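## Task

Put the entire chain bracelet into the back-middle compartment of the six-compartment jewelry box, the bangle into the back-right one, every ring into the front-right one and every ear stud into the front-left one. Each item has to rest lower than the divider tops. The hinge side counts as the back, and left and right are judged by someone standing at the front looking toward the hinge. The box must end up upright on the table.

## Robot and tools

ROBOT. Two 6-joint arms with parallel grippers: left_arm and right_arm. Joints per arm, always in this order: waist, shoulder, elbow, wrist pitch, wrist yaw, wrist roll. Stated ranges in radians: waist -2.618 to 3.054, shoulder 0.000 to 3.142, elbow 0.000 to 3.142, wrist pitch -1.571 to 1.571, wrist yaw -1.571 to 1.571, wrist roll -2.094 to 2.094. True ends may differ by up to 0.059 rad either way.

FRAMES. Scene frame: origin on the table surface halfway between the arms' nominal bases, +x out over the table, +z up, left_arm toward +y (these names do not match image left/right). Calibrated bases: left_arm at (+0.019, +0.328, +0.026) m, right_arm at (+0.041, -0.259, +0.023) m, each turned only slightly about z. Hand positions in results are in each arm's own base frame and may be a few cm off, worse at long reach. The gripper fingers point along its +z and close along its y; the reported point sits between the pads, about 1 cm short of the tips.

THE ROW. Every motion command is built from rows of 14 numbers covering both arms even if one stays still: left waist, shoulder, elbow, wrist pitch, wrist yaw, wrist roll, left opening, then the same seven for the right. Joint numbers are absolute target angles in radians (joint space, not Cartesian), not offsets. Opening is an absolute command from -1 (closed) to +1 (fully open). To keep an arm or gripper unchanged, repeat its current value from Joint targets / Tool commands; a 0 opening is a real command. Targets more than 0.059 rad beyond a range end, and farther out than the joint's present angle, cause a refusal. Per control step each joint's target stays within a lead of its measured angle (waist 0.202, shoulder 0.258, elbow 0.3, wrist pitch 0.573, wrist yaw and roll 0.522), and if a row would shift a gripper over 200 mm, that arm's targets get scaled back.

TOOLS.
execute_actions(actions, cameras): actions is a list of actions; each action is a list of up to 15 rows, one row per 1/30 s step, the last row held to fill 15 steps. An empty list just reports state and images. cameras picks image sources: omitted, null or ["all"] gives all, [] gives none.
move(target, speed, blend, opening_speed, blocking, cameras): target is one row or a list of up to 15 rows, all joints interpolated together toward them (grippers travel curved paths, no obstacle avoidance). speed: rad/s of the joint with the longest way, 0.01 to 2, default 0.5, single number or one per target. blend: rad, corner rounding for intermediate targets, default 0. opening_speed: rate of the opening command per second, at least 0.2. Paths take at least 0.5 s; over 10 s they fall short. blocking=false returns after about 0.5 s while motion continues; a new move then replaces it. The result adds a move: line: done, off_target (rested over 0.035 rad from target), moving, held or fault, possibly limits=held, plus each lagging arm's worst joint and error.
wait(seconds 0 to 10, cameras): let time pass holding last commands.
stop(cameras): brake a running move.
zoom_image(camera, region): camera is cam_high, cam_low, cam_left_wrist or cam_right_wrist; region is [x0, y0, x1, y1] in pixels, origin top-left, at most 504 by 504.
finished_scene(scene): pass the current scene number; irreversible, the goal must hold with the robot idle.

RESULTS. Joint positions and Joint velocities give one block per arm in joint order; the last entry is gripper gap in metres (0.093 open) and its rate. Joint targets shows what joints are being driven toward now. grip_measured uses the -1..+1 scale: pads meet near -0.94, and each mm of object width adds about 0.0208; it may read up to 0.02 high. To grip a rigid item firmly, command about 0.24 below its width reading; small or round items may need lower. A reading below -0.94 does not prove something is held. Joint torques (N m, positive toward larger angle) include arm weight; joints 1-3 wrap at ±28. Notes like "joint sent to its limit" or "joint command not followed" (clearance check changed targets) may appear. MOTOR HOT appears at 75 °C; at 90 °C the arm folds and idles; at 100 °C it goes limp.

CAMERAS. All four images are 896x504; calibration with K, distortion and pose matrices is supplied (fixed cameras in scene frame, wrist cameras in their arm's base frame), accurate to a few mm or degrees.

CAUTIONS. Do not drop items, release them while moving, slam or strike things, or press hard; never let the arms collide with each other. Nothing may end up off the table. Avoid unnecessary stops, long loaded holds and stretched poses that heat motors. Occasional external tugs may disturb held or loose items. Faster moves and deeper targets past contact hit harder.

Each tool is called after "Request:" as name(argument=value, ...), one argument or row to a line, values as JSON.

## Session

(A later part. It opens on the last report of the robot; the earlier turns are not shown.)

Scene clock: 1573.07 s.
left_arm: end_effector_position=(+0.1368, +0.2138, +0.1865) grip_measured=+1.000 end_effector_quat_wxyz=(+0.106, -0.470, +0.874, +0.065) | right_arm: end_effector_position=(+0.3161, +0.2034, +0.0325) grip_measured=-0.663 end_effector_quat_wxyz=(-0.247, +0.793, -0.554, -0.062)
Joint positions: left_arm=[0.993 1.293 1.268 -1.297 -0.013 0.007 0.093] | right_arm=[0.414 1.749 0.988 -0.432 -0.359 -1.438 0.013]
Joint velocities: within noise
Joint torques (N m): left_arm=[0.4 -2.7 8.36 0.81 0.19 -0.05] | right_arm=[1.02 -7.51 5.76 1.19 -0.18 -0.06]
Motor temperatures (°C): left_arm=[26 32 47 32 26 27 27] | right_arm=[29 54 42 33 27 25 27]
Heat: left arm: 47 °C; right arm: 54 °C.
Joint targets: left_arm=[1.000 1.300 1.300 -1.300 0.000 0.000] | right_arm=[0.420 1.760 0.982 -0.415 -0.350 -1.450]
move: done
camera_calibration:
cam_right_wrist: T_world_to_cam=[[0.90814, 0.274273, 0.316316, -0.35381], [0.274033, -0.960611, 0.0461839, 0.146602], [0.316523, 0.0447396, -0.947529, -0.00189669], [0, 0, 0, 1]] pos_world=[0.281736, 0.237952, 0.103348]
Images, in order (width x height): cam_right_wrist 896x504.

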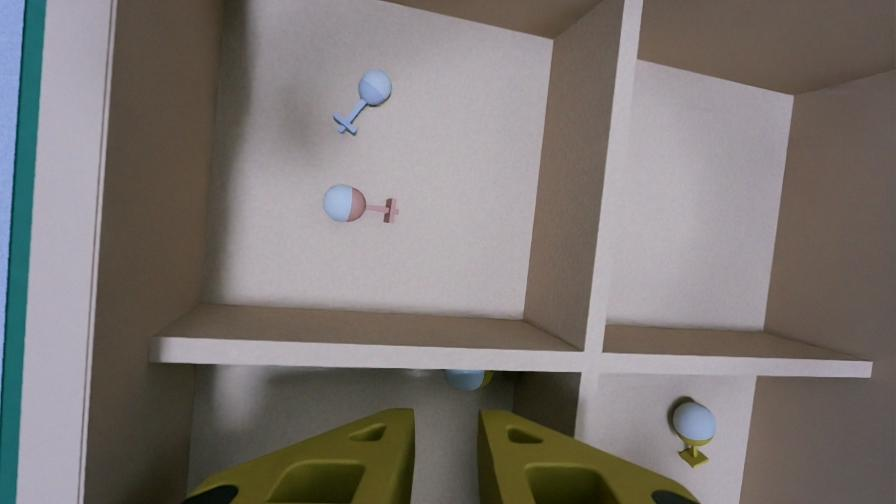

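Request:
move(
  target=[
    [1.0,1.3,1.3,-1.3,0,0,1,0.408,1.80,1.025,-0.405,-0.35,-1.45,-0.66],
    [1.0,1.3,1.3,-1.3,0,0,1,0.412,1.87,0.98,-0.305,-0.35,-1.45,-0.66],
  ],
  speed=0.2,
  cameras=["cam_right_wrist"],
)

Request:
zoom_image(
  camera="cam_right_wrist",
  region=[350, 330, 600, 504],
)

Scene clock: 1593.03 s.
left_arm: end_effector_position=(+0.1368, +0.2138, +0.1865) grip_measured=+1.000 end_effector_quat_wxyz=(+0.106, -0.470, +0.874, +0.065) | right_arm: end_effector_position=(+0.3166, +0.2087, +0.0174) grip_measured=-0.663 end_effector_quat_wxyz=(-0.243, +0.793, -0.553, -0.081)
Joint positions: left_arm=[0.993 1.293 1.268 -1.297 -0.013 0.007 0.093] | right_arm=[0.414 1.81 0.996 -0.404 -0.388 -1.44 0.013]
Joint velocities: within noise
Joint torques (N m): left_arm=[0.4 -2.69 8.38 0.81 0.19 -0.05] | right_arm=[0.34 -3.22 4.55 2.02 0.09 -0.04]
Motor temperatures (°C): left_arm=[26 32 47 32 26 27 27] | right_arm=[29 52 41 33 27 25 27]
Heat: left arm: 47 °C; right arm: 52 °C.
Joint targets: left_arm=[1.000 1.300 1.300 -1.300 0.000 0.000] | right_arm=[0.412 1.870 0.980 -0.305 -0.350 -1.450]
move: off_target (right_arm); right_arm: the wrist pitch is farthest, 0.099 rad from its target
camera_calibration:
cam_right_wrist: T_world_to_cam=[[0.915076, 0.28063, 0.289625, -0.354023], [0.286539, -0.957799, 0.0227267, 0.148071], [0.283781, 0.0621923, -0.95687, -0.00970024], [0, 0, 0, 1]] pos_world=[0.284283, 0.241775, 0.0898871]
Images, in order (width x height): cam_right_wrist 896x504.

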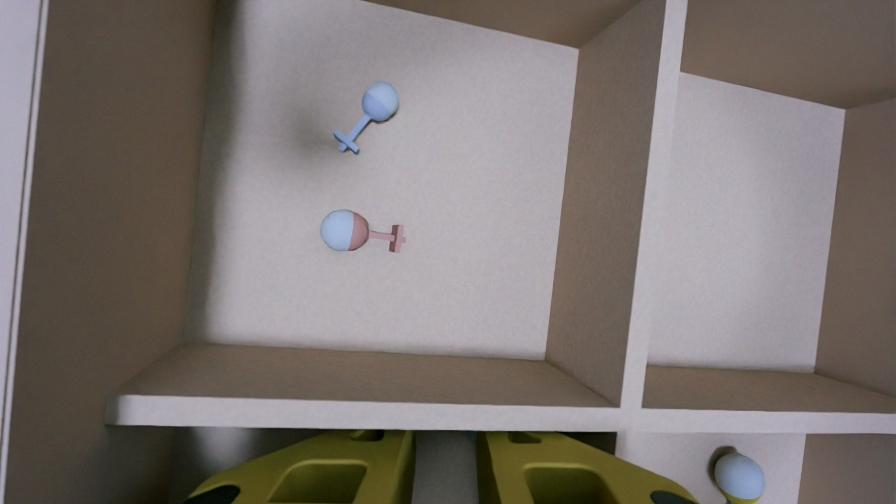

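Scaled by 2.016 from the camera's 896x504 image, which has a finer 1280x720 frame.

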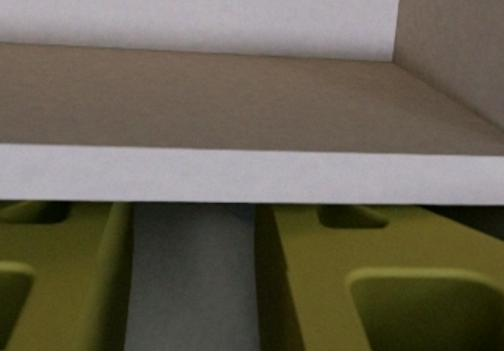

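Request:
move(
  target=[
    [1.0,1.3,1.3,-1.3,0,0,1,0.39,1.68,1.05,-0.50,-0.40,-1.45,-0.66],
    [1.0,1.3,1.3,-1.3,0,0,1,0.343,1.68,1.10,-0.57,-0.50,0.20,-0.86],
    [1.0,1.3,1.3,-1.3,0,0,1,0.343,1.82,1.055,-0.42,-0.50,0.20,-0.86],
  ],
  speed=0.6,
  cameras=["cam_right_wrist"],
)

Scene clock: 1636.33 s.
left_arm: end_effector_position=(+0.1368, +0.2138, +0.1865) grip_measured=+1.000 end_effector_quat_wxyz=(+0.106, -0.470, +0.874, +0.065) | right_arm: end_effector_position=(+0.3358, +0.2074, +0.0416) grip_measured=-0.857 end_effector_quat_wxyz=(+0.116, -0.123, +0.945, +0.281)
Joint positions: left_arm=[0.993 1.293 1.268 -1.297 -0.013 0.007 0.093] | right_arm=[0.349 1.809 1.061 -0.437 -0.494 0.188 0.004]
Joint velocities: within noise
Joint torques (N m): left_arm=[0.42 -2.69 8.38 0.81 0.19 -0.05] | right_arm=[-0.06 -8.23 5.82 1.33 -0.33 0.14]
Motor temperatures (°C): left_arm=[26 32 47 32 26 27 27] | right_arm=[29 47 39 34 27 25 27]
Heat: left arm: 47 °C; right arm: 47 °C.
Joint targets: left_arm=[1.000 1.300 1.300 -1.300 0.000 0.000] | right_arm=[0.343 1.820 1.055 -0.420 -0.500 0.200]
move: done
camera_calibration:
cam_right_wrist: T_world_to_cam=[[0.306172, -0.804686, -0.508664, 0.0845412], [-0.910747, -0.403137, 0.0895539, 0.425047], [-0.277124, 0.435845, -0.856295, 0.114764], [0, 0, 0, 1]] pos_world=[0.39303, 0.189362, 0.103211]
Images, in order (width x height): cam_right_wrist 896x504.

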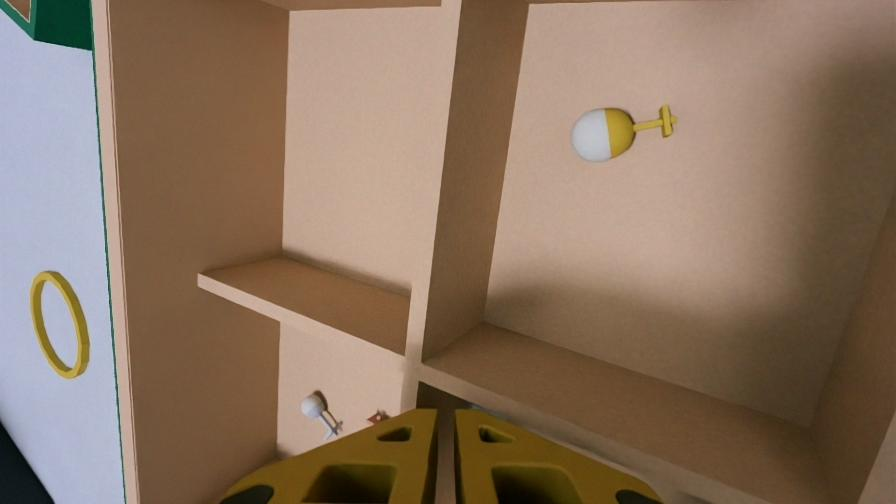

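Request:
move(
  target=[
    [1.0,1.3,1.3,-1.3,0,0,1,0.352,1.86,1.025,-0.36,-0.50,0.28,-0.86],
    [1.0,1.3,1.3,-1.3,0,0,1,0.355,1.925,0.98,-0.255,-0.50,0.28,-0.86],
  ],
  speed=0.15,
  cameras=["cam_right_wrist"],
)

Scene clock: 1666.30 s.
left_arm: end_effector_position=(+0.1368, +0.2138, +0.1865) grip_measured=+1.000 end_effector_quat_wxyz=(+0.106, -0.470, +0.874, +0.065) | right_arm: end_effector_position=(+0.3382, +0.2190, +0.0366) grip_measured=-0.858 end_effector_quat_wxyz=(+0.115, -0.097, +0.930, +0.335)
Joint positions: left_arm=[0.993 1.293 1.268 -1.297 -0.013 0.007 0.093] | right_arm=[0.338 1.837 1.015 -0.306 -0.595 0.268 0.004]
Joint velocities: within noise
Joint torques (N m): left_arm=[0.42 -2.69 8.38 0.81 0.19 -0.06] | right_arm=[1.87 -1.06 2.93 1.8 0.61 0.13]
Motor temperatures (°C): left_arm=[26 32 47 32 26 27 27] | right_arm=[29 48 40 34 27 25 27]
Heat: left arm: 47 °C; right arm: 48 °C.
Joint targets: left_arm=[1.000 1.300 1.300 -1.300 0.000 0.000] | right_arm=[0.355 1.925 0.980 -0.255 -0.500 0.280]
move: off_target (right_arm); right_arm: the wrist yaw is farthest, 0.095 rad from its target
camera_calibration:
cam_right_wrist: T_world_to_cam=[[0.265337, -0.748699, -0.607491, 0.095804], [-0.921772, -0.381746, 0.0678744, 0.432143], [-0.282725, 0.541959, -0.791421, 0.082364], [0, 0, 0, 1]] pos_world=[0.396203, 0.192059, 0.0940533]
Images, in order (width x height): cam_right_wrist 896x504.

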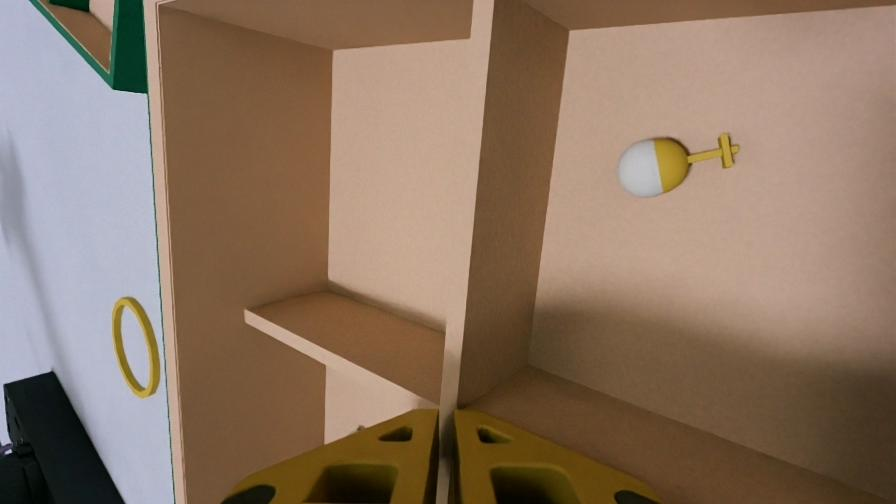

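Request:
move(
  target=[
    [1.0,1.3,1.3,-1.3,0,0,1,0.34,1.72,1.06,-0.50,-0.50,0.28,-0.86],
    [1.0,1.3,1.3,-1.3,0,0,1,0.35,1.825,1.022,-0.39,-0.50,0.28,-0.86],
    [1.0,1.3,1.3,-1.3,0,0,1,0.35,1.87,0.992,-0.325,-0.50,0.28,-0.86],
  ],
  speed=0.2,
  cameras=["cam_right_wrist"],
)

Scene clock: 1689.73 s.
left_arm: end_effector_position=(+0.1368, +0.2138, +0.1865) grip_measured=+1.000 end_effector_quat_wxyz=(+0.106, -0.470, +0.874, +0.065) | right_arm: end_effector_position=(+0.3283, +0.2055, +0.0167) grip_measured=-0.858 end_effector_quat_wxyz=(+0.091, -0.081, +0.949, +0.291)
Joint positions: left_arm=[0.993 1.293 1.268 -1.297 -0.013 0.007 0.093] | right_arm=[0.344 1.851 1.002 -0.359 -0.515 0.27 0.004]
Joint velocities: within noise
Joint torques (N m): left_arm=[0.4 -2.69 8.38 0.81 0.19 -0.05] | right_arm=[1.03 -7.53 5.08 1.45 -0.14 0.12]
Motor temperatures (°C): left_arm=[26 32 47 32 26 27 27] | right_arm=[29 46 38 36 27 25 27]
Heat: left arm: 47 °C; right arm: 46 °C.
Joint targets: left_arm=[1.000 1.300 1.300 -1.300 0.000 0.000] | right_arm=[0.350 1.870 0.992 -0.325 -0.500 0.280]
move: done
camera_calibration:
cam_right_wrist: T_world_to_cam=[[0.214419, -0.810573, -0.544973, 0.10458], [-0.926097, -0.346046, 0.150325, 0.411923], [-0.310435, 0.472465, -0.824868, 0.0950084], [0, 0, 0, 1]] pos_world=[0.38855, 0.182426, 0.0734406]
Images, in order (width x height): cam_right_wrist 896x504.

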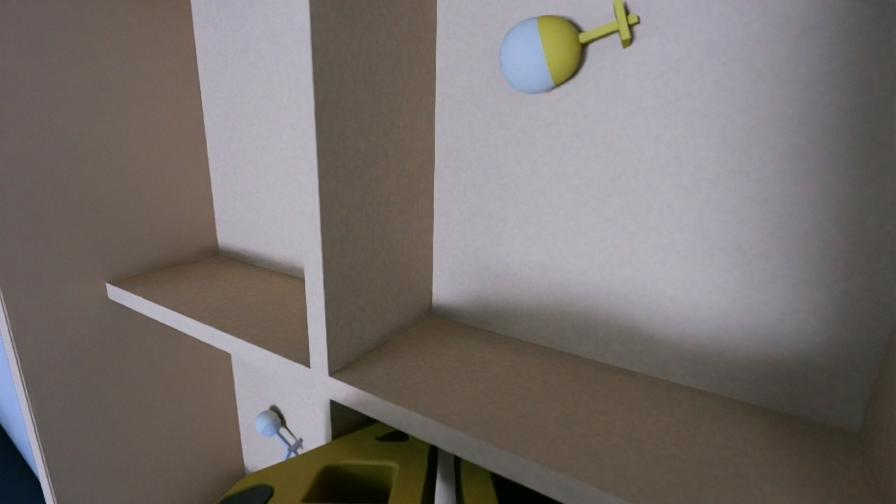

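Request:
move(
  target=[
    [1.0,1.3,1.3,-1.3,0,0,1,0.355,1.915,0.965,-0.245,-0.50,0.28,-0.86],
  ],
  speed=0.12,
  cameras=["cam_right_wrist"],
)

Request:
zoom_image(
  camera="cam_right_wrist",
  region=[320, 380, 600, 504],
)

Scene clock: 1696.13 s.
left_arm: end_effector_position=(+0.1367, +0.2137, +0.1864) grip_measured=+1.000 end_effector_quat_wxyz=(+0.106, -0.470, +0.874, +0.065) | right_arm: end_effector_position=(+0.3271, +0.2077, +0.0150) grip_measured=-0.858 end_effector_quat_wxyz=(+0.093, -0.082, +0.945, +0.302)
Joint positions: left_arm=[0.993 1.293 1.268 -1.297 -0.013 0.007 0.093] | right_arm=[0.342 1.854 0.985 -0.327 -0.536 0.272 0.004]
Joint velocities: within noise
Joint torques (N m): left_arm=[0.4 -2.67 8.38 0.81 0.19 -0.05] | right_arm=[1.61 -3.47 4.15 1.97 0.06 0.1]
Motor temperatures (°C): left_arm=[26 32 47 32 26 27 27] | right_arm=[29 47 38 36 27 25 27]
Heat: left arm: 47 °C; right arm: 47 °C.
Joint targets: left_arm=[1.000 1.300 1.300 -1.300 0.000 0.000] | right_arm=[0.355 1.915 0.965 -0.245 -0.500 0.280]
move: off_target (right_arm); right_arm: the wrist pitch is farthest, 0.082 rad from its target
camera_calibration:
cam_right_wrist: T_world_to_cam=[[0.219366, -0.796742, -0.563099, 0.101453], [-0.925102, -0.353213, 0.139379, 0.413186], [-0.309943, 0.490349, -0.814551, 0.0881843], [0, 0, 0, 1]] pos_world=[0.387316, 0.183534, 0.0713696]
Images, in order (width x height): cam_right_wrist 896x504.

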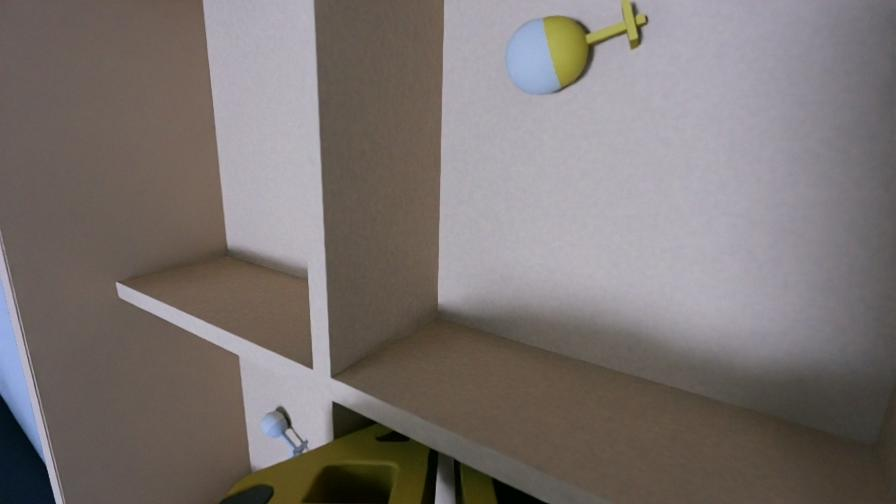

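Scaled by 1.800 from the camera's 896x504 image, which has a finer 1280x720 frame.

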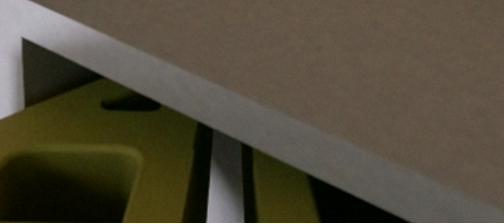

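Request:
move(
  target=[
    [1.0,1.3,1.3,-1.3,0,0,1,0.338,1.82,1.01,-0.39,-0.50,0.28,-0.66],
    [1.0,1.3,1.3,-1.3,0,0,1,0.34,1.90,0.957,-0.255,-0.50,0.28,-0.66],
  ],
  speed=0.15,
  cameras=["cam_right_wrist"],
)

Request:
zoom_image(
  camera="cam_right_wrist",
  region=[320, 380, 600, 504],
)

Scene clock: 1728.00 s.
left_arm: end_effector_position=(+0.1367, +0.2137, +0.1864) grip_measured=+1.000 end_effector_quat_wxyz=(+0.106, -0.470, +0.874, +0.065) | right_arm: end_effector_position=(+0.3286, +0.2061, +0.0125) grip_measured=-0.662 end_effector_quat_wxyz=(+0.098, -0.079, +0.945, +0.302)
Joint positions: left_arm=[0.993 1.293 1.268 -1.297 -0.013 0.007 0.093] | right_arm=[0.338 1.856 0.973 -0.303 -0.531 0.278 0.013]
Joint velocities: within noise
Joint torques (N m): left_arm=[0.4 -2.69 8.36 0.81 0.19 -0.06] | right_arm=[0.64 -5.05 4.66 1.65 0.07 0.04]
Motor temperatures (°C): left_arm=[26 32 47 32 26 27 27] | right_arm=[29 45 38 38 27 25 27]
Heat: left arm: 47 °C; right arm: 45 °C.
Joint targets: left_arm=[1.000 1.300 1.300 -1.300 0.000 0.000] | right_arm=[0.340 1.900 0.957 -0.255 -0.500 0.280]
move: off_target (right_arm); right_arm: the wrist pitch is farthest, 0.048 rad from its target
camera_calibration:
cam_right_wrist: T_world_to_cam=[[0.215375, -0.79908, -0.561324, 0.100197], [-0.929634, -0.343767, 0.132682, 0.413999], [-0.298988, 0.49325, -0.816891, 0.0832209], [0, 0, 0, 1]] pos_world=[0.38817, 0.181336, 0.0692954]
Images, in order (width x height): cam_right_wrist 896x504.

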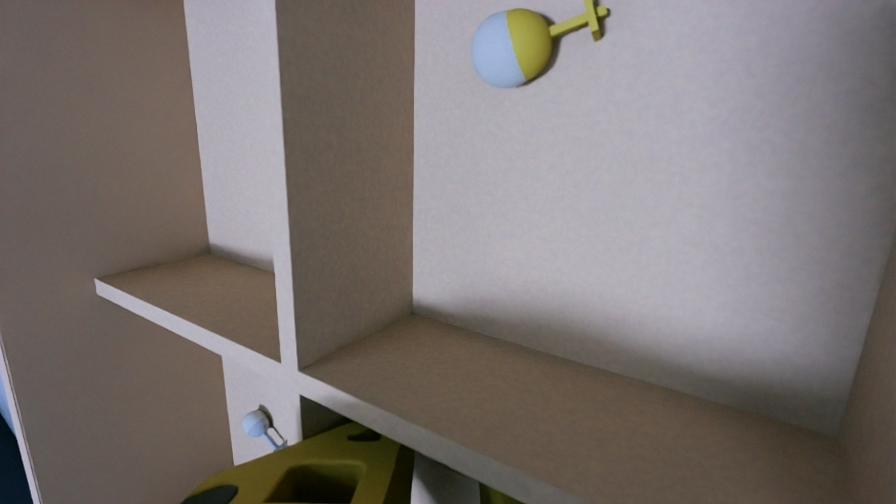

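Scaled by 1.800 from the camera's 896x504 image, which has a finer 1280x720 frame.

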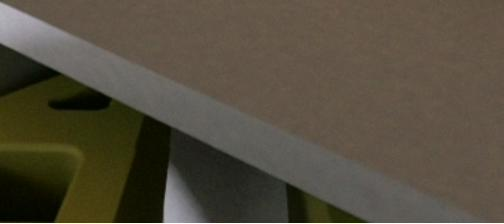

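Request:
move(
  target=[
    [1.0,1.3,1.3,-1.3,0,0,1,0.34,1.94,0.945,-0.215,-0.50,0.28,-0.66],
  ],
  speed=0.12,
  cameras=[],
)

Request:
move(
  target=[
    [1.0,1.3,1.3,-1.3,0,0,1,0.34,1.94,0.945,-0.215,-0.50,0.28,-1],
  ],
  opening_speed=0.3,
  cameras=[],
)

Request:
move(
  target=[
    [1.0,1.3,1.3,-1.3,0,0,1,0.33,1.72,1.04,-0.44,-0.48,0.26,-1],
  ],
  speed=0.25,
  cameras=["cam_right_wrist"],
)

Scene clock: 1741.43 s.
left_arm: end_effector_position=(+0.1367, +0.2137, +0.1864) grip_measured=+1.000 end_effector_quat_wxyz=(+0.106, -0.470, +0.874, +0.065) | right_arm: end_effector_position=(+0.3282, +0.2068, +0.0112) grip_measured=-0.662 end_effector_quat_wxyz=(+0.092, -0.075, +0.941, +0.316)
Joint positions: left_arm=[0.993 1.293 1.268 -1.297 -0.013 0.007 0.093] | right_arm=[0.327 1.867 0.968 -0.289 -0.566 0.28 0.013]
Joint velocities: within noise
Joint torques (N m): left_arm=[0.42 -2.69 8.38 0.81 0.19 -0.06] | right_arm=[1.55 -2.36 3.71 1.9 0.37 0.01]
Motor temperatures (°C): left_arm=[26 32 47 32 26 27 27] | right_arm=[29 45 38 37 27 25 27]
Heat: left arm: 47 °C; right arm: 45 °C.
Joint targets: left_arm=[1.000 1.300 1.300 -1.300 0.000 0.000] | right_arm=[0.340 1.940 0.945 -0.215 -0.500 0.280]
move: off_target (right_arm); right_arm: the wrist pitch is farthest, 0.074 rad from its target
No camera images: "cameras" was empty.

Scene clock: 1742.77 s.
left_arm: end_effector_position=(+0.1367, +0.2137, +0.1864) grip_measured=+1.000 end_effector_quat_wxyz=(+0.106, -0.470, +0.874, +0.065) | right_arm: end_effector_position=(+0.3280, +0.2098, +0.0130) grip_measured=-0.973 end_effector_quat_wxyz=(+0.090, -0.075, +0.937, +0.330)
Joint positions: left_arm=[0.993 1.293 1.268 -1.297 -0.013 0.007 0.093] | right_arm=[0.323 1.871 0.968 -0.279 -0.597 0.284 0]
Joint velocities: within noise
Joint torques (N m): left_arm=[0.42 -2.69 8.38 0.81 0.19 -0.05] | right_arm=[1.89 -2.77 3.74 1.81 0.64 -0.03]
Motor temperatures (°C): left_arm=[26 32 47 32 26 27 27] | right_arm=[29 45 38 37 27 25 27]
Heat: left arm: 47 °C; right arm: 45 °C.
Joint targets: left_arm=[1.000 1.300 1.300 -1.300 0.000 0.000] | right_arm=[0.340 1.940 0.945 -0.215 -0.500 0.280]
move: off_target (right_arm); right_arm: the wrist yaw is farthest, 0.097 rad from its target
No camera images: "cameras" was empty.

Scene clock: 1744.37 s.
left_arm: end_effector_position=(+0.1367, +0.2137, +0.1864) grip_measured=+1.000 end_effector_quat_wxyz=(+0.106, -0.470, +0.874, +0.065) | right_arm: end_effector_position=(+0.3366, +0.1986, +0.0562) grip_measured=-0.973 end_effector_quat_wxyz=(+0.130, -0.079, +0.945, +0.288)
Joint positions: left_arm=[0.993 1.293 1.268 -1.297 -0.013 0.007 0.093] | right_arm=[0.329 1.74 1.024 -0.418 -0.49 0.272 0]
Joint velocities: within noise
Joint torques (N m): left_arm=[0.42 -2.69 8.38 0.81 0.18 -0.05] | right_arm=[0.58 -10.67 8.16 1 -0.14 -0.1]
Motor temperatures (°C): left_arm=[26 32 47 32 26 27 27] | right_arm=[29 46 38 37 27 25 27]
Heat: left arm: 47 °C; right arm: 46 °C.
Joint targets: left_arm=[1.000 1.300 1.300 -1.300 0.000 0.000] | right_arm=[0.330 1.720 1.040 -0.440 -0.480 0.260]
move: done
camera_calibration:
cam_right_wrist: T_world_to_cam=[[0.233777, -0.814707, -0.530661, 0.112257], [-0.943376, -0.322174, 0.0790285, 0.416326], [-0.23535, 0.482137, -0.843892, 0.10736], [0, 0, 0, 1]] pos_world=[0.391777, 0.173824, 0.117269]
Images, in order (width x height): cam_right_wrist 896x504.

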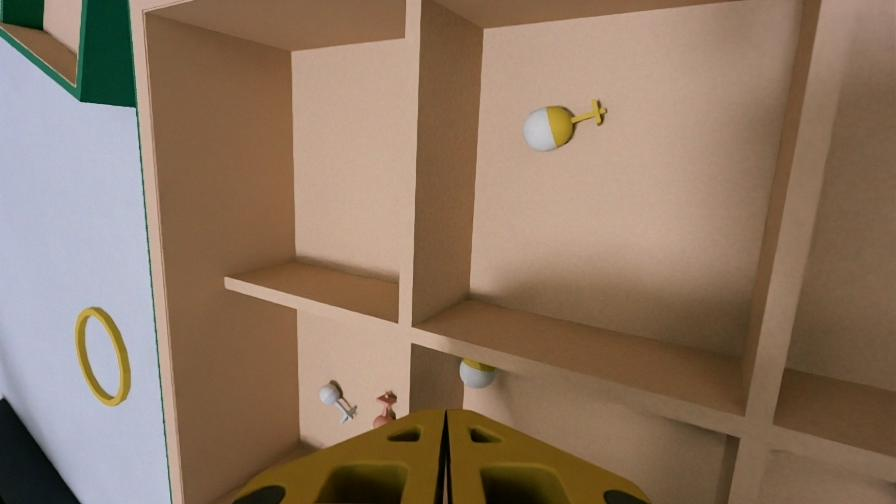

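Request:
move(
  target=[
    [1.0,1.3,1.3,-1.3,0,0,1,0.336,1.835,1.028,-0.39,-0.49,0.28,-1],
    [1.0,1.3,1.3,-1.3,0,0,1,0.338,1.90,0.986,-0.285,-0.49,0.28,-1],
  ],
  speed=0.15,
  cameras=["cam_right_wrist"],
)

Request:
move(
  target=[
    [1.0,1.3,1.3,-1.3,0,0,1,0.342,1.835,0.88,-0.29,-0.49,0.28,-1],
  ],
  speed=0.12,
  cameras=[],
)

Request:
move(
  target=[
    [1.0,1.3,1.3,-1.3,0,0,1,0.33,1.68,0.98,-0.44,-0.48,0.26,-1],
  ],
  speed=0.25,
  cameras=["cam_right_wrist"],
)

Scene clock: 1785.53 s.
left_arm: end_effector_position=(+0.1367, +0.2137, +0.1864) grip_measured=+1.000 end_effector_quat_wxyz=(+0.106, -0.470, +0.874, +0.065) | right_arm: end_effector_position=(+0.3304, +0.2002, +0.0089) grip_measured=-0.973 end_effector_quat_wxyz=(+0.090, -0.072, +0.952, +0.285)
Joint positions: left_arm=[0.993 1.293 1.268 -1.297 -0.013 0.007 0.093] | right_arm=[0.333 1.869 0.995 -0.343 -0.504 0.273 0]
Joint velocities: within noise
Joint torques (N m): left_arm=[0.42 -2.69 8.36 0.81 0.19 -0.05] | right_arm=[0.95 -6.39 5.04 1.68 -0.13 0.09]
Motor temperatures (°C): left_arm=[26 32 47 32 26 27 27] | right_arm=[29 54 41 35 27 25 27]
Heat: left arm: 47 °C; right arm: 54 °C.
Joint targets: left_arm=[1.000 1.300 1.300 -1.300 0.000 0.000] | right_arm=[0.338 1.900 0.986 -0.285 -0.490 0.280]
move: off_target (right_arm); right_arm: the wrist pitch is farthest, 0.058 rad from its target
camera_calibration:
cam_right_wrist: T_world_to_cam=[[0.19637, -0.820425, -0.536975, 0.103449], [-0.9309, -0.328011, 0.16073, 0.411113], [-0.308001, 0.468307, -0.828145, 0.0917888], [0, 0, 0, 1]] pos_world=[0.390662, 0.176736, 0.0654856]
Images, in order (width x height): cam_right_wrist 896x504.

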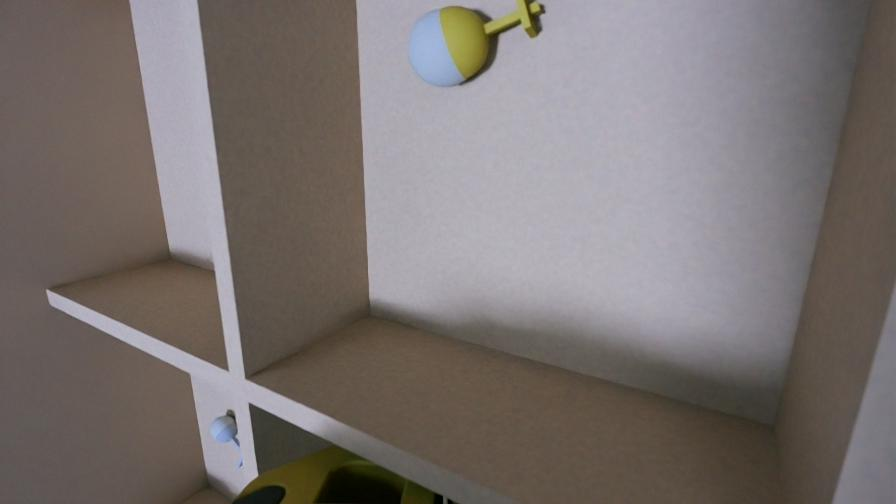

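Scene clock: 1786.77 s.
left_arm: end_effector_position=(+0.1367, +0.2137, +0.1864) grip_measured=+1.000 end_effector_quat_wxyz=(+0.106, -0.470, +0.874, +0.065) | right_arm: end_effector_position=(+0.3266, +0.1999, +0.0083) grip_measured=-0.973 end_effector_quat_wxyz=(+0.118, -0.080, +0.945, +0.296)
Joint positions: left_arm=[0.993 1.293 1.268 -1.297 -0.013 0.007 0.093] | right_arm=[0.333 1.831 0.911 -0.232 -0.51 0.275 0]
Joint velocities: within noise
Joint torques (N m): left_arm=[0.42 -2.69 8.36 0.81 0.19 -0.05] | right_arm=[1.28 -8.47 2.99 0.58 -0.08 0.08]
Motor temperatures (°C): left_arm=[26 32 47 32 26 27 27] | right_arm=[29 54 41 35 27 25 27]
Heat: left arm: 47 °C; right arm: 54 °C.
Joint targets: left_arm=[1.000 1.300 1.300 -1.300 0.000 0.000] | right_arm=[0.342 1.835 0.880 -0.290 -0.490 0.280]
move: off_target (right_arm); right_arm: the wrist pitch is farthest, 0.058 rad from its target
No camera images: "cameras" was empty.

Scene clock: 1788.10 s.
left_arm: end_effector_position=(+0.1367, +0.2137, +0.1864) grip_measured=+1.000 end_effector_quat_wxyz=(+0.106, -0.470, +0.874, +0.065) | right_arm: end_effector_position=(+0.3202, +0.1948, +0.0526) grip_measured=-0.973 end_effector_quat_wxyz=(+0.122, -0.080, +0.947, +0.287)
Joint positions: left_arm=[0.993 1.293 1.268 -1.297 -0.013 0.007 0.093] | right_arm=[0.333 1.698 0.965 -0.418 -0.49 0.272 0]
Joint velocities: within noise
Joint torques (N m): left_arm=[0.4 -2.69 8.36 0.81 0.19 -0.05] | right_arm=[0.21 -10 7.98 0.97 -0.14 -0.1]
Motor temperatures (°C): left_arm=[26 32 47 32 26 27 27] | right_arm=[29 54 41 35 27 25 27]
Heat: left arm: 47 °C; right arm: 54 °C.
Joint targets: left_arm=[1.000 1.300 1.300 -1.300 0.000 0.000] | right_arm=[0.330 1.680 0.980 -0.440 -0.480 0.260]
move: done
camera_calibration:
cam_right_wrist: T_world_to_cam=[[0.229093, -0.816541, -0.529884, 0.112854], [-0.940505, -0.326009, 0.095749, 0.398921], [-0.25093, 0.476423, -0.842648, 0.108301], [0, 0, 0, 1]] pos_world=[0.376509, 0.170605, 0.112862]
Images, in order (width x height): cam_right_wrist 896x504.

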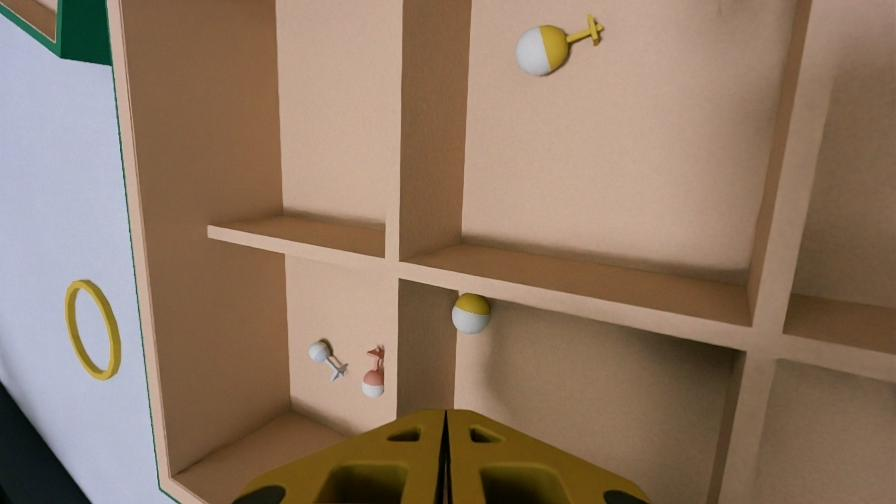

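Request:
move(
  target=[
    [1.0,1.3,1.3,-1.3,0,0,1,0.336,1.835,1.028,-0.39,-0.49,0.28,-1],
    [1.0,1.3,1.3,-1.3,0,0,1,0.345,1.895,0.978,-0.285,-0.49,0.28,-1],
  ],
  speed=0.15,
  cameras=[],
)

Request:
move(
  target=[
    [1.0,1.3,1.3,-1.3,0,0,1,0.352,1.81,0.83,-0.38,-0.49,0.28,-1],
  ],
  speed=0.15,
  cameras=[],
)

Request:
move(
  target=[
    [1.0,1.3,1.3,-1.3,0,0,1,0.33,1.66,0.95,-0.44,-0.48,0.26,-1],
  ],
  speed=0.25,
  cameras=["cam_right_wrist"],
)

Scene clock: 1803.17 s.
left_arm: end_effector_position=(+0.1367, +0.2137, +0.1864) grip_measured=+1.000 end_effector_quat_wxyz=(+0.106, -0.470, +0.874, +0.065) | right_arm: end_effector_position=(+0.3301, +0.2010, +0.0086) grip_measured=-0.973 end_effector_quat_wxyz=(+0.093, -0.074, +0.952, +0.283)
Joint positions: left_arm=[0.993 1.293 1.268 -1.297 -0.013 0.007 0.093] | right_arm=[0.338 1.866 0.991 -0.336 -0.496 0.275 0]
Joint velocities: within noise
Joint torques (N m): left_arm=[0.42 -2.69 8.38 0.81 0.19 -0.05] | right_arm=[1.09 -6.56 4.78 1.63 -0.19 0.05]
Motor temperatures (°C): left_arm=[26 32 47 32 26 27 27] | right_arm=[29 53 41 35 27 25 27]
Heat: left arm: 47 °C; right arm: 53 °C.
Joint targets: left_arm=[1.000 1.300 1.300 -1.300 0.000 0.000] | right_arm=[0.345 1.895 0.978 -0.285 -0.490 0.280]
move: off_target (right_arm); right_arm: the wrist pitch is farthest, 0.051 rad from its target
No camera images: "cameras" was empty.

Scene clock: 1804.47 s.
left_arm: end_effector_position=(+0.1367, +0.2137, +0.1864) grip_measured=+1.000 end_effector_quat_wxyz=(+0.106, -0.470, +0.874, +0.065) | right_arm: end_effector_position=(+0.3097, +0.1998, +0.0071) grip_measured=-0.973 end_effector_quat_wxyz=(+0.101, -0.083, +0.946, +0.297)
Joint positions: left_arm=[0.993 1.293 1.268 -1.297 -0.013 0.007 0.093] | right_arm=[0.344 1.801 0.874 -0.255 -0.52 0.275 0]
Joint velocities: within noise
Joint torques (N m): left_arm=[0.4 -2.69 8.38 0.81 0.19 -0.05] | right_arm=[1.16 -7.65 1.63 -0.14 0.01 0.07]
Motor temperatures (°C): left_arm=[26 32 47 32 26 27 27] | right_arm=[29 52 41 34 27 25 27]
Heat: left arm: 47 °C; right arm: 52 °C.
Joint targets: left_arm=[1.000 1.300 1.300 -1.300 0.000 0.000] | right_arm=[0.352 1.810 0.830 -0.380 -0.490 0.280]
move: off_target (right_arm); right_arm: the wrist pitch is farthest, 0.125 rad from its target
No camera images: "cameras" was empty.

Scene clock: 1805.73 s.
left_arm: end_effector_position=(+0.1367, +0.2137, +0.1864) grip_measured=+1.000 end_effector_quat_wxyz=(+0.106, -0.470, +0.874, +0.065) | right_arm: end_effector_position=(+0.3118, +0.1930, +0.0505) grip_measured=-0.973 end_effector_quat_wxyz=(+0.117, -0.080, +0.948, +0.286)
Joint positions: left_arm=[0.993 1.293 1.268 -1.297 -0.013 0.007 0.093] | right_arm=[0.336 1.678 0.936 -0.418 -0.49 0.272 0]
Joint velocities: within noise
Joint torques (N m): left_arm=[0.4 -2.67 8.38 0.81 0.19 -0.05] | right_arm=[-0.08 -9.66 7.87 0.98 -0.16 -0.12]
Motor temperatures (°C): left_arm=[26 32 47 32 26 27 27] | right_arm=[29 53 41 34 27 25 27]
Heat: left arm: 47 °C; right arm: 53 °C.
Joint targets: left_arm=[1.000 1.300 1.300 -1.300 0.000 0.000] | right_arm=[0.330 1.660 0.950 -0.440 -0.480 0.260]
move: done
camera_calibration:
cam_right_wrist: T_world_to_cam=[[0.227198, -0.817372, -0.529418, 0.112966], [-0.938677, -0.328587, 0.104479, 0.39016], [-0.259358, 0.473215, -0.841903, 0.108474], [0, 0, 0, 1]] pos_world=[0.368702, 0.169205, 0.110368]
Images, in order (width x height): cam_right_wrist 896x504.

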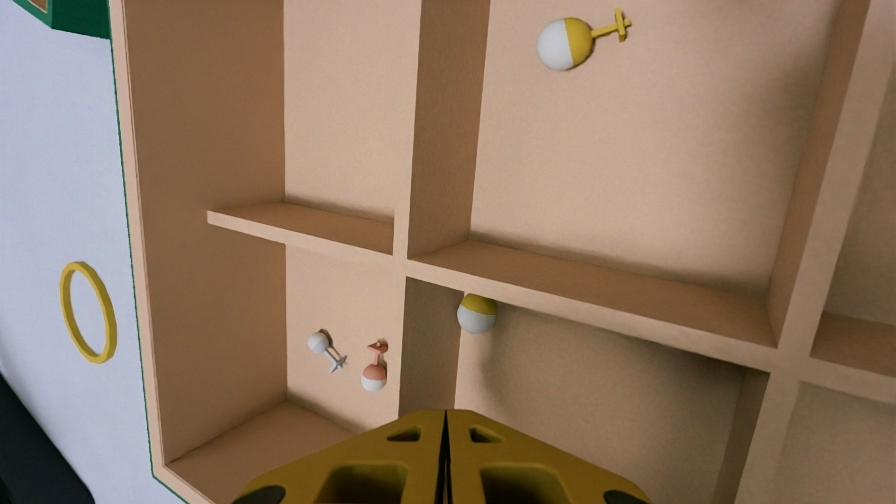

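Request:
move(
  target=[
    [1.0,1.3,1.3,-1.3,0,0,1,0.334,1.825,1.018,-0.39,-0.49,0.28,-1],
    [1.0,1.3,1.3,-1.3,0,0,1,0.338,1.895,0.975,-0.277,-0.49,0.28,-1],
  ],
  speed=0.15,
  cameras=["cam_right_wrist"],
)

Scene clock: 1831.80 s.
left_arm: end_effector_position=(+0.1367, +0.2137, +0.1864) grip_measured=+1.000 end_effector_quat_wxyz=(+0.106, -0.470, +0.874, +0.065) | right_arm: end_effector_position=(+0.3191, +0.1996, +0.0077) grip_measured=-0.973 end_effector_quat_wxyz=(+0.071, -0.069, +0.953, +0.287)
Joint positions: left_arm=[0.993 1.293 1.268 -1.297 -0.013 0.007 0.093] | right_arm=[0.336 1.857 0.981 -0.374 -0.516 0.278 0]
Joint velocities: within noise
Joint torques (N m): left_arm=[0.42 -2.69 8.38 0.81 0.19 -0.06] | right_arm=[0.62 -5.6 5.5 2.05 -0.04 0.04]
Motor temperatures (°C): left_arm=[26 32 47 32 26 27 27] | right_arm=[29 54 40 34 27 25 27]
Heat: left arm: 47 °C; right arm: 54 °C.
Joint targets: left_arm=[1.000 1.300 1.300 -1.300 0.000 0.000] | right_arm=[0.338 1.895 0.975 -0.277 -0.490 0.280]
move: off_target (right_arm); right_arm: the wrist pitch is farthest, 0.097 rad from its target
camera_calibration:
cam_right_wrist: T_world_to_cam=[[0.179281, -0.819802, -0.54386, 0.109875], [-0.922966, -0.331535, 0.195497, 0.398529], [-0.340577, 0.466915, -0.816087, 0.0981937], [0, 0, 0, 1]] pos_world=[0.381573, 0.176354, 0.0619799]
Images, in order (width x height): cam_right_wrist 896x504.

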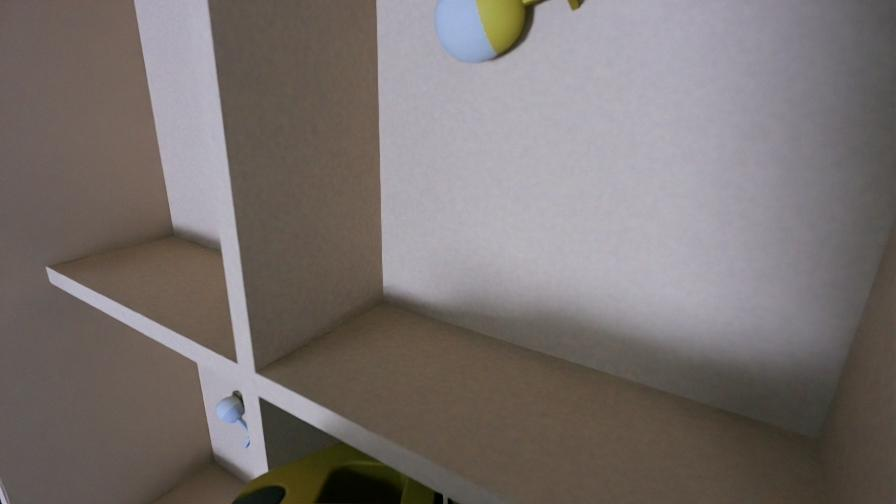

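Request:
move(
  target=[
    [1.0,1.3,1.3,-1.3,0,0,1,0.334,1.74,0.98,-0.39,-0.49,0.28,-1],
    [1.0,1.3,1.3,-1.3,0,0,1,0.342,1.64,0.84,-0.20,-0.49,0.28,-1],
    [1.0,1.3,1.3,-1.3,0,0,1,0.342,1.69,0.82,-0.12,-0.49,0.28,-1],
  ],
  speed=0.3,
  cameras=["cam_right_wrist"],
)

Scene clock: 1850.37 s.
left_arm: end_effector_position=(+0.1367, +0.2137, +0.1864) grip_measured=+1.000 end_effector_quat_wxyz=(+0.106, -0.470, +0.874, +0.065) | right_arm: end_effector_position=(+0.3305, +0.2011, +0.0483) grip_measured=-0.973 end_effector_quat_wxyz=(+0.197, -0.099, +0.925, +0.311)
Joint positions: left_arm=[0.993 1.293 1.268 -1.297 -0.013 0.007 0.093] | right_arm=[0.336 1.675 0.83 -0.136 -0.5 0.279 0]
Joint velocities: within noise
Joint torques (N m): left_arm=[0.4 -2.69 8.36 0.81 0.19 -0.05] | right_arm=[0.96 -6.5 5.5 1.69 -0.15 0.04]
Motor temperatures (°C): left_arm=[26 32 47 32 26 27 27] | right_arm=[29 51 40 37 27 25 27]
Heat: left arm: 47 °C; right arm: 51 °C.
Joint targets: left_arm=[1.000 1.300 1.300 -1.300 0.000 0.000] | right_arm=[0.342 1.690 0.820 -0.120 -0.490 0.280]
move: done
camera_calibration:
cam_right_wrist: T_world_to_cam=[[0.313925, -0.780625, -0.540441, 0.0785842], [-0.941594, -0.329032, -0.0716824, 0.420105], [-0.121865, 0.531379, -0.838323, 0.0503311], [0, 0, 0, 1]] pos_world=[0.377032, 0.172828, 0.114778]
Images, in order (width x height): cam_right_wrist 896x504.

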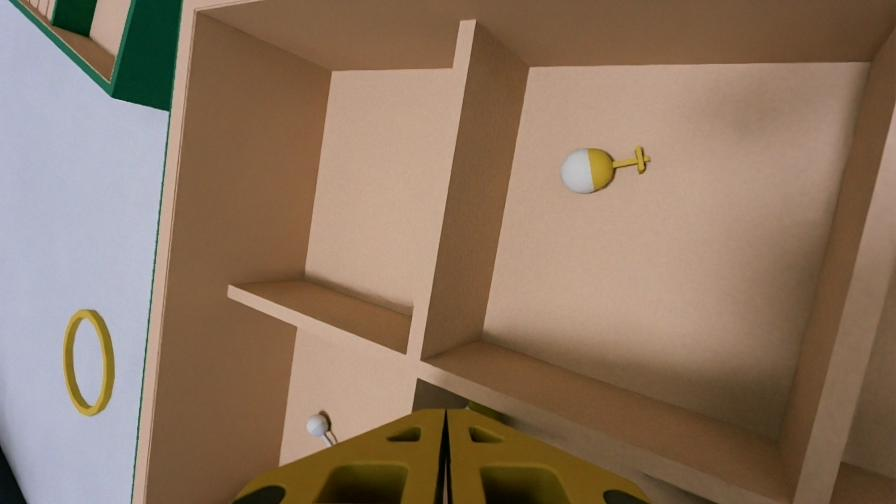

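Request:
move(
  target=[
    [1.0,1.3,1.3,-1.3,0,0,1,0.345,1.79,0.74,0.06,-0.49,0.30,-1],
  ],
  speed=0.15,
  cameras=["cam_right_wrist"],
)

Scene clock: 1860.37 s.
left_arm: end_effector_position=(+0.1367, +0.2137, +0.1864) grip_measured=+1.000 end_effector_quat_wxyz=(+0.106, -0.470, +0.874, +0.065) | right_arm: end_effector_position=(+0.3235, +0.2016, +0.0107) grip_measured=-0.973 end_effector_quat_wxyz=(+0.188, -0.095, +0.926, +0.315)
Joint positions: left_arm=[0.993 1.293 1.268 -1.297 -0.013 0.007 0.093] | right_arm=[0.341 1.766 0.749 0.026 -0.507 0.292 0]
Joint velocities: within noise
Joint torques (N m): left_arm=[0.42 -2.69 8.38 0.81 0.19 -0.05] | right_arm=[0.83 -5.76 4.93 1.88 -0.08 0.11]
Motor temperatures (°C): left_arm=[26 32 47 32 26 27 27] | right_arm=[29 50 39 36 27 25 27]
Heat: left arm: 47 °C; right arm: 50 °C.
Joint targets: left_arm=[1.000 1.300 1.300 -1.300 0.000 0.000] | right_arm=[0.345 1.790 0.740 0.060 -0.490 0.300]
move: done
camera_calibration:
cam_right_wrist: T_world_to_cam=[[0.302425, -0.777287, -0.551692, 0.0641064], [-0.94316, -0.327705, -0.0553113, 0.411044], [-0.137799, 0.537062, -0.832212, 0.0216847], [0, 0, 0, 1]] pos_world=[0.371281, 0.172884, 0.0761487]
Images, in order (width x height): cam_right_wrist 896x504.

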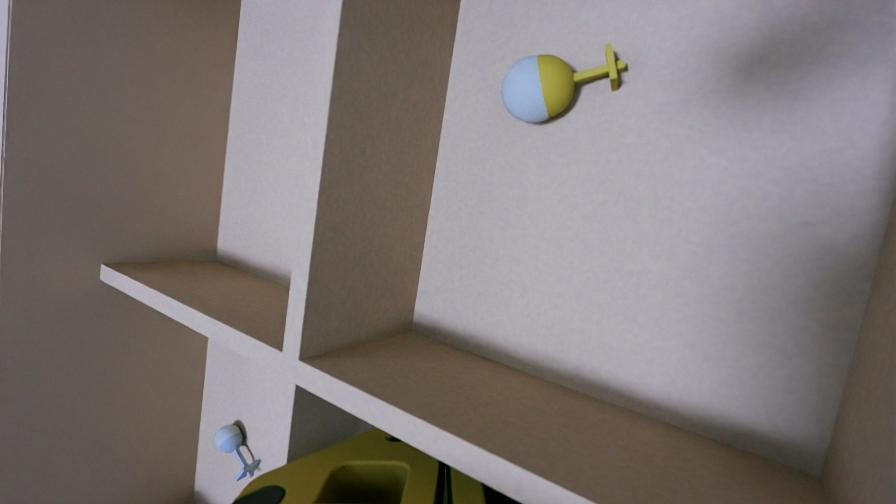

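Request:
move(
  target=[
    [1.0,1.3,1.3,-1.3,0,0,1,0.352,1.695,0.617,0.05,-0.49,0.30,-1],
  ],
  speed=0.12,
  cameras=["cam_right_wrist"],
)

Request:
move(
  target=[
    [1.0,1.3,1.3,-1.3,0,0,1,0.342,1.58,0.68,-0.08,-0.49,0.30,-1],
  ],
  speed=0.3,
  cameras=["cam_right_wrist"],
)

Scene clock: 1870.60 s.
left_arm: end_effector_position=(+0.1367, +0.2137, +0.1864) grip_measured=+1.000 end_effector_quat_wxyz=(+0.106, -0.470, +0.874, +0.065) | right_arm: end_effector_position=(+0.3078, +0.1973, +0.0105) grip_measured=-0.973 end_effector_quat_wxyz=(+0.206, -0.101, +0.920, +0.319)
Joint positions: left_arm=[0.993 1.293 1.268 -1.297 -0.013 0.007 0.093] | right_arm=[0.345 1.706 0.645 0.112 -0.505 0.293 0]
Joint velocities: within noise
Joint torques (N m): left_arm=[0.4 -2.69 8.38 0.8 0.19 -0.06] | right_arm=[1.06 -8.42 3 0.92 -0.09 0.09]
Motor temperatures (°C): left_arm=[26 32 47 32 26 27 27] | right_arm=[29 49 39 36 27 25 27]
Heat: left arm: 47 °C; right arm: 49 °C.
Joint targets: left_arm=[1.000 1.300 1.300 -1.300 0.000 0.000] | right_arm=[0.352 1.695 0.617 0.050 -0.490 0.300]
move: off_target (right_arm); right_arm: the wrist pitch is farthest, 0.062 rad from its target
camera_calibration:
cam_right_wrist: T_world_to_cam=[[0.325687, -0.769771, -0.548981, 0.0566574], [-0.939439, -0.328987, -0.096031, 0.394302], [-0.106686, 0.547011, -0.8303, 0.0100686], [0, 0, 0, 1]] pos_world=[0.353044, 0.167826, 0.077329]
Images, in order (width x height): cam_right_wrist 896x504.

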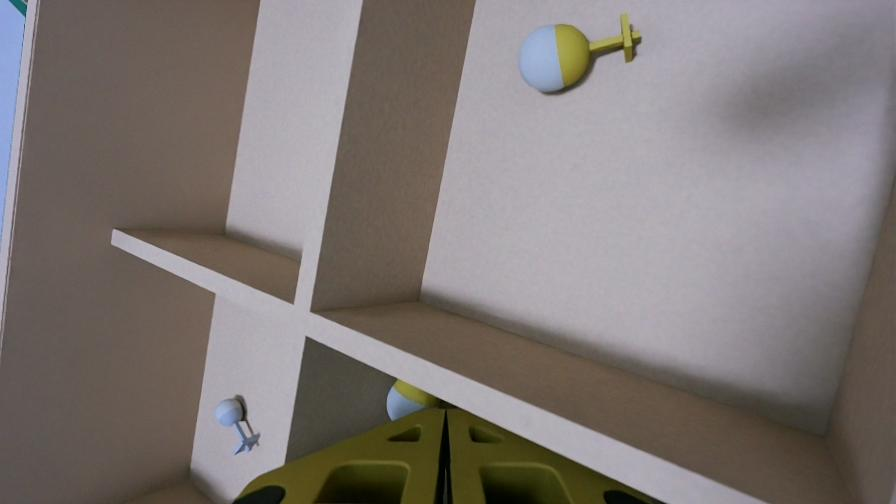

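Scene clock: 1871.57 s.
left_arm: end_effector_position=(+0.1367, +0.2137, +0.1864) grip_measured=+1.000 end_effector_quat_wxyz=(+0.106, -0.470, +0.874, +0.065) | right_arm: end_effector_position=(+0.2960, +0.1921, +0.0307) grip_measured=-0.973 end_effector_quat_wxyz=(+0.191, -0.096, +0.926, +0.312)
Joint positions: left_arm=[0.993 1.293 1.268 -1.297 -0.013 0.007 0.093] | right_arm=[0.345 1.599 0.663 -0.05 -0.499 0.293 0]
Joint velocities: within noise
Joint torques (N m): left_arm=[0.42 -2.69 8.36 0.81 0.19 -0.05] | right_arm=[0.18 -8.55 7.75 1.18 -0.16 0.1]
Motor temperatures (°C): left_arm=[26 32 47 32 26 27 27] | right_arm=[29 49 39 36 27 25 27]
Heat: left arm: 47 °C; right arm: 49 °C.
Joint targets: left_arm=[1.000 1.300 1.300 -1.300 0.000 0.000] | right_arm=[0.342 1.580 0.680 -0.080 -0.490 0.300]
move: done
camera_calibration:
cam_right_wrist: T_world_to_cam=[[0.305262, -0.780169, -0.546033, 0.0755583], [-0.943102, -0.327053, -0.0599545, 0.383085], [-0.131807, 0.533267, -0.835616, 0.0386948], [0, 0, 0, 1]] pos_world=[0.343324, 0.163603, 0.096559]
Images, in order (width x height): cam_right_wrist 896x504.

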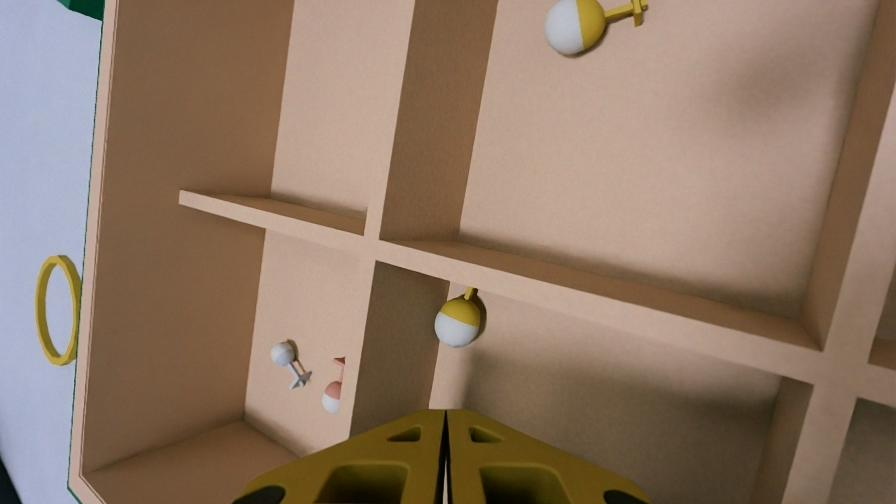

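Request:
move(
  target=[
    [1.0,1.3,1.3,-1.3,0,0,1,0.347,1.64,0.78,-0.12,-0.49,0.30,-1],
    [1.0,1.3,1.3,-1.3,0,0,1,0.35,1.775,0.722,0.06,-0.49,0.30,-1],
  ],
  speed=0.2,
  cameras=["cam_right_wrist"],
)

Request:
move(
  target=[
    [1.0,1.3,1.3,-1.3,0,0,1,0.36,1.645,0.557,0.03,-0.49,0.30,-1],
  ],
  speed=0.12,
  cameras=["cam_right_wrist"],
)

Scene clock: 1893.20 s.
left_arm: end_effector_position=(+0.1367, +0.2137, +0.1864) grip_measured=+1.000 end_effector_quat_wxyz=(+0.106, -0.470, +0.874, +0.065) | right_arm: end_effector_position=(+0.3136, +0.2044, +0.0166) grip_measured=-0.973 end_effector_quat_wxyz=(+0.179, -0.097, +0.923, +0.327)
Joint positions: left_arm=[0.993 1.293 1.268 -1.297 -0.013 0.007 0.093] | right_arm=[0.347 1.732 0.731 0.006 -0.534 0.3 0]
Joint velocities: within noise
Joint torques (N m): left_arm=[0.42 -2.69 8.36 0.81 0.19 -0.05] | right_arm=[0.75 -3.74 4.9 2.03 0.19 0]
Motor temperatures (°C): left_arm=[26 32 47 32 26 27 27] | right_arm=[29 50 41 35 27 25 27]
Heat: left arm: 47 °C; right arm: 50 °C.
Joint targets: left_arm=[1.000 1.300 1.300 -1.300 0.000 0.000] | right_arm=[0.350 1.775 0.722 0.060 -0.490 0.300]
move: off_target (right_arm); right_arm: the wrist pitch is farthest, 0.054 rad from its target
camera_calibration:
cam_right_wrist: T_world_to_cam=[[0.304271, -0.760584, -0.573525, 0.068899], [-0.939166, -0.340223, -0.0470648, 0.404105], [-0.15933, 0.552956, -0.817835, 0.0269242], [0, 0, 0, 1]] pos_world=[0.362848, 0.175001, 0.080554]
Images, in order (width x height): cam_right_wrist 896x504.

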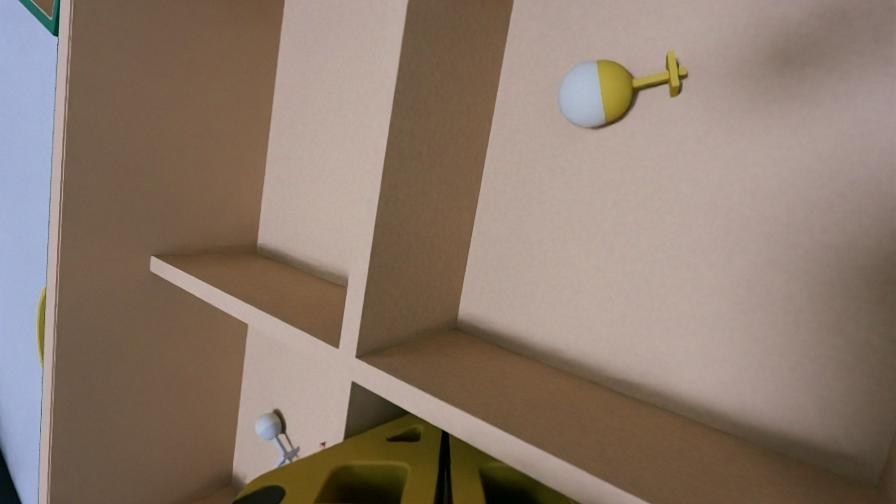

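Scene clock: 1894.87 s.
left_arm: end_effector_position=(+0.1367, +0.2137, +0.1864) grip_measured=+1.000 end_effector_quat_wxyz=(+0.106, -0.470, +0.874, +0.065) | right_arm: end_effector_position=(+0.2911, +0.1928, +0.0098) grip_measured=-0.973 end_effector_quat_wxyz=(+0.200, -0.098, +0.922, +0.317)
Joint positions: left_arm=[0.993 1.293 1.268 -1.297 -0.013 0.007 0.093] | right_arm=[0.351 1.652 0.588 0.102 -0.502 0.3 0]
Joint velocities: within noise
Joint torques (N m): left_arm=[0.4 -2.69 8.36 0.81 0.19 -0.05] | right_arm=[1.29 -7.42 2.67 0.79 -0.13 0.02]
Motor temperatures (°C): left_arm=[26 32 47 32 26 27 27] | right_arm=[29 50 41 35 27 25 27]
Heat: left arm: 47 °C; right arm: 50 °C.
Joint targets: left_arm=[1.000 1.300 1.300 -1.300 0.000 0.000] | right_arm=[0.360 1.645 0.557 0.030 -0.490 0.300]
move: off_target (right_arm); right_arm: the wrist pitch is farthest, 0.072 rad from its target
camera_calibration:
cam_right_wrist: T_world_to_cam=[[0.316496, -0.772662, -0.550294, 0.0615314], [-0.941213, -0.328019, -0.0807604, 0.377331], [-0.118106, 0.543504, -0.831056, 0.0141956], [0, 0, 0, 1]] pos_world=[0.33735, 0.163599, 0.0761311]
Images, in order (width x height): cam_right_wrist 896x504.

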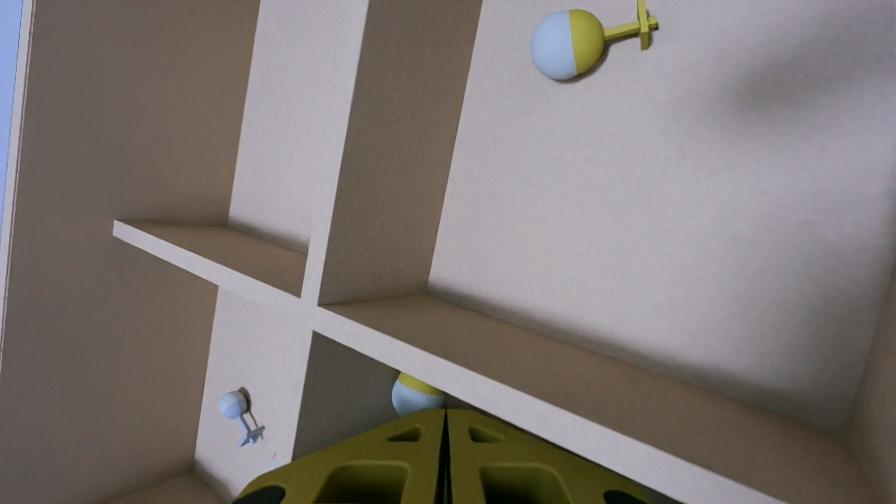

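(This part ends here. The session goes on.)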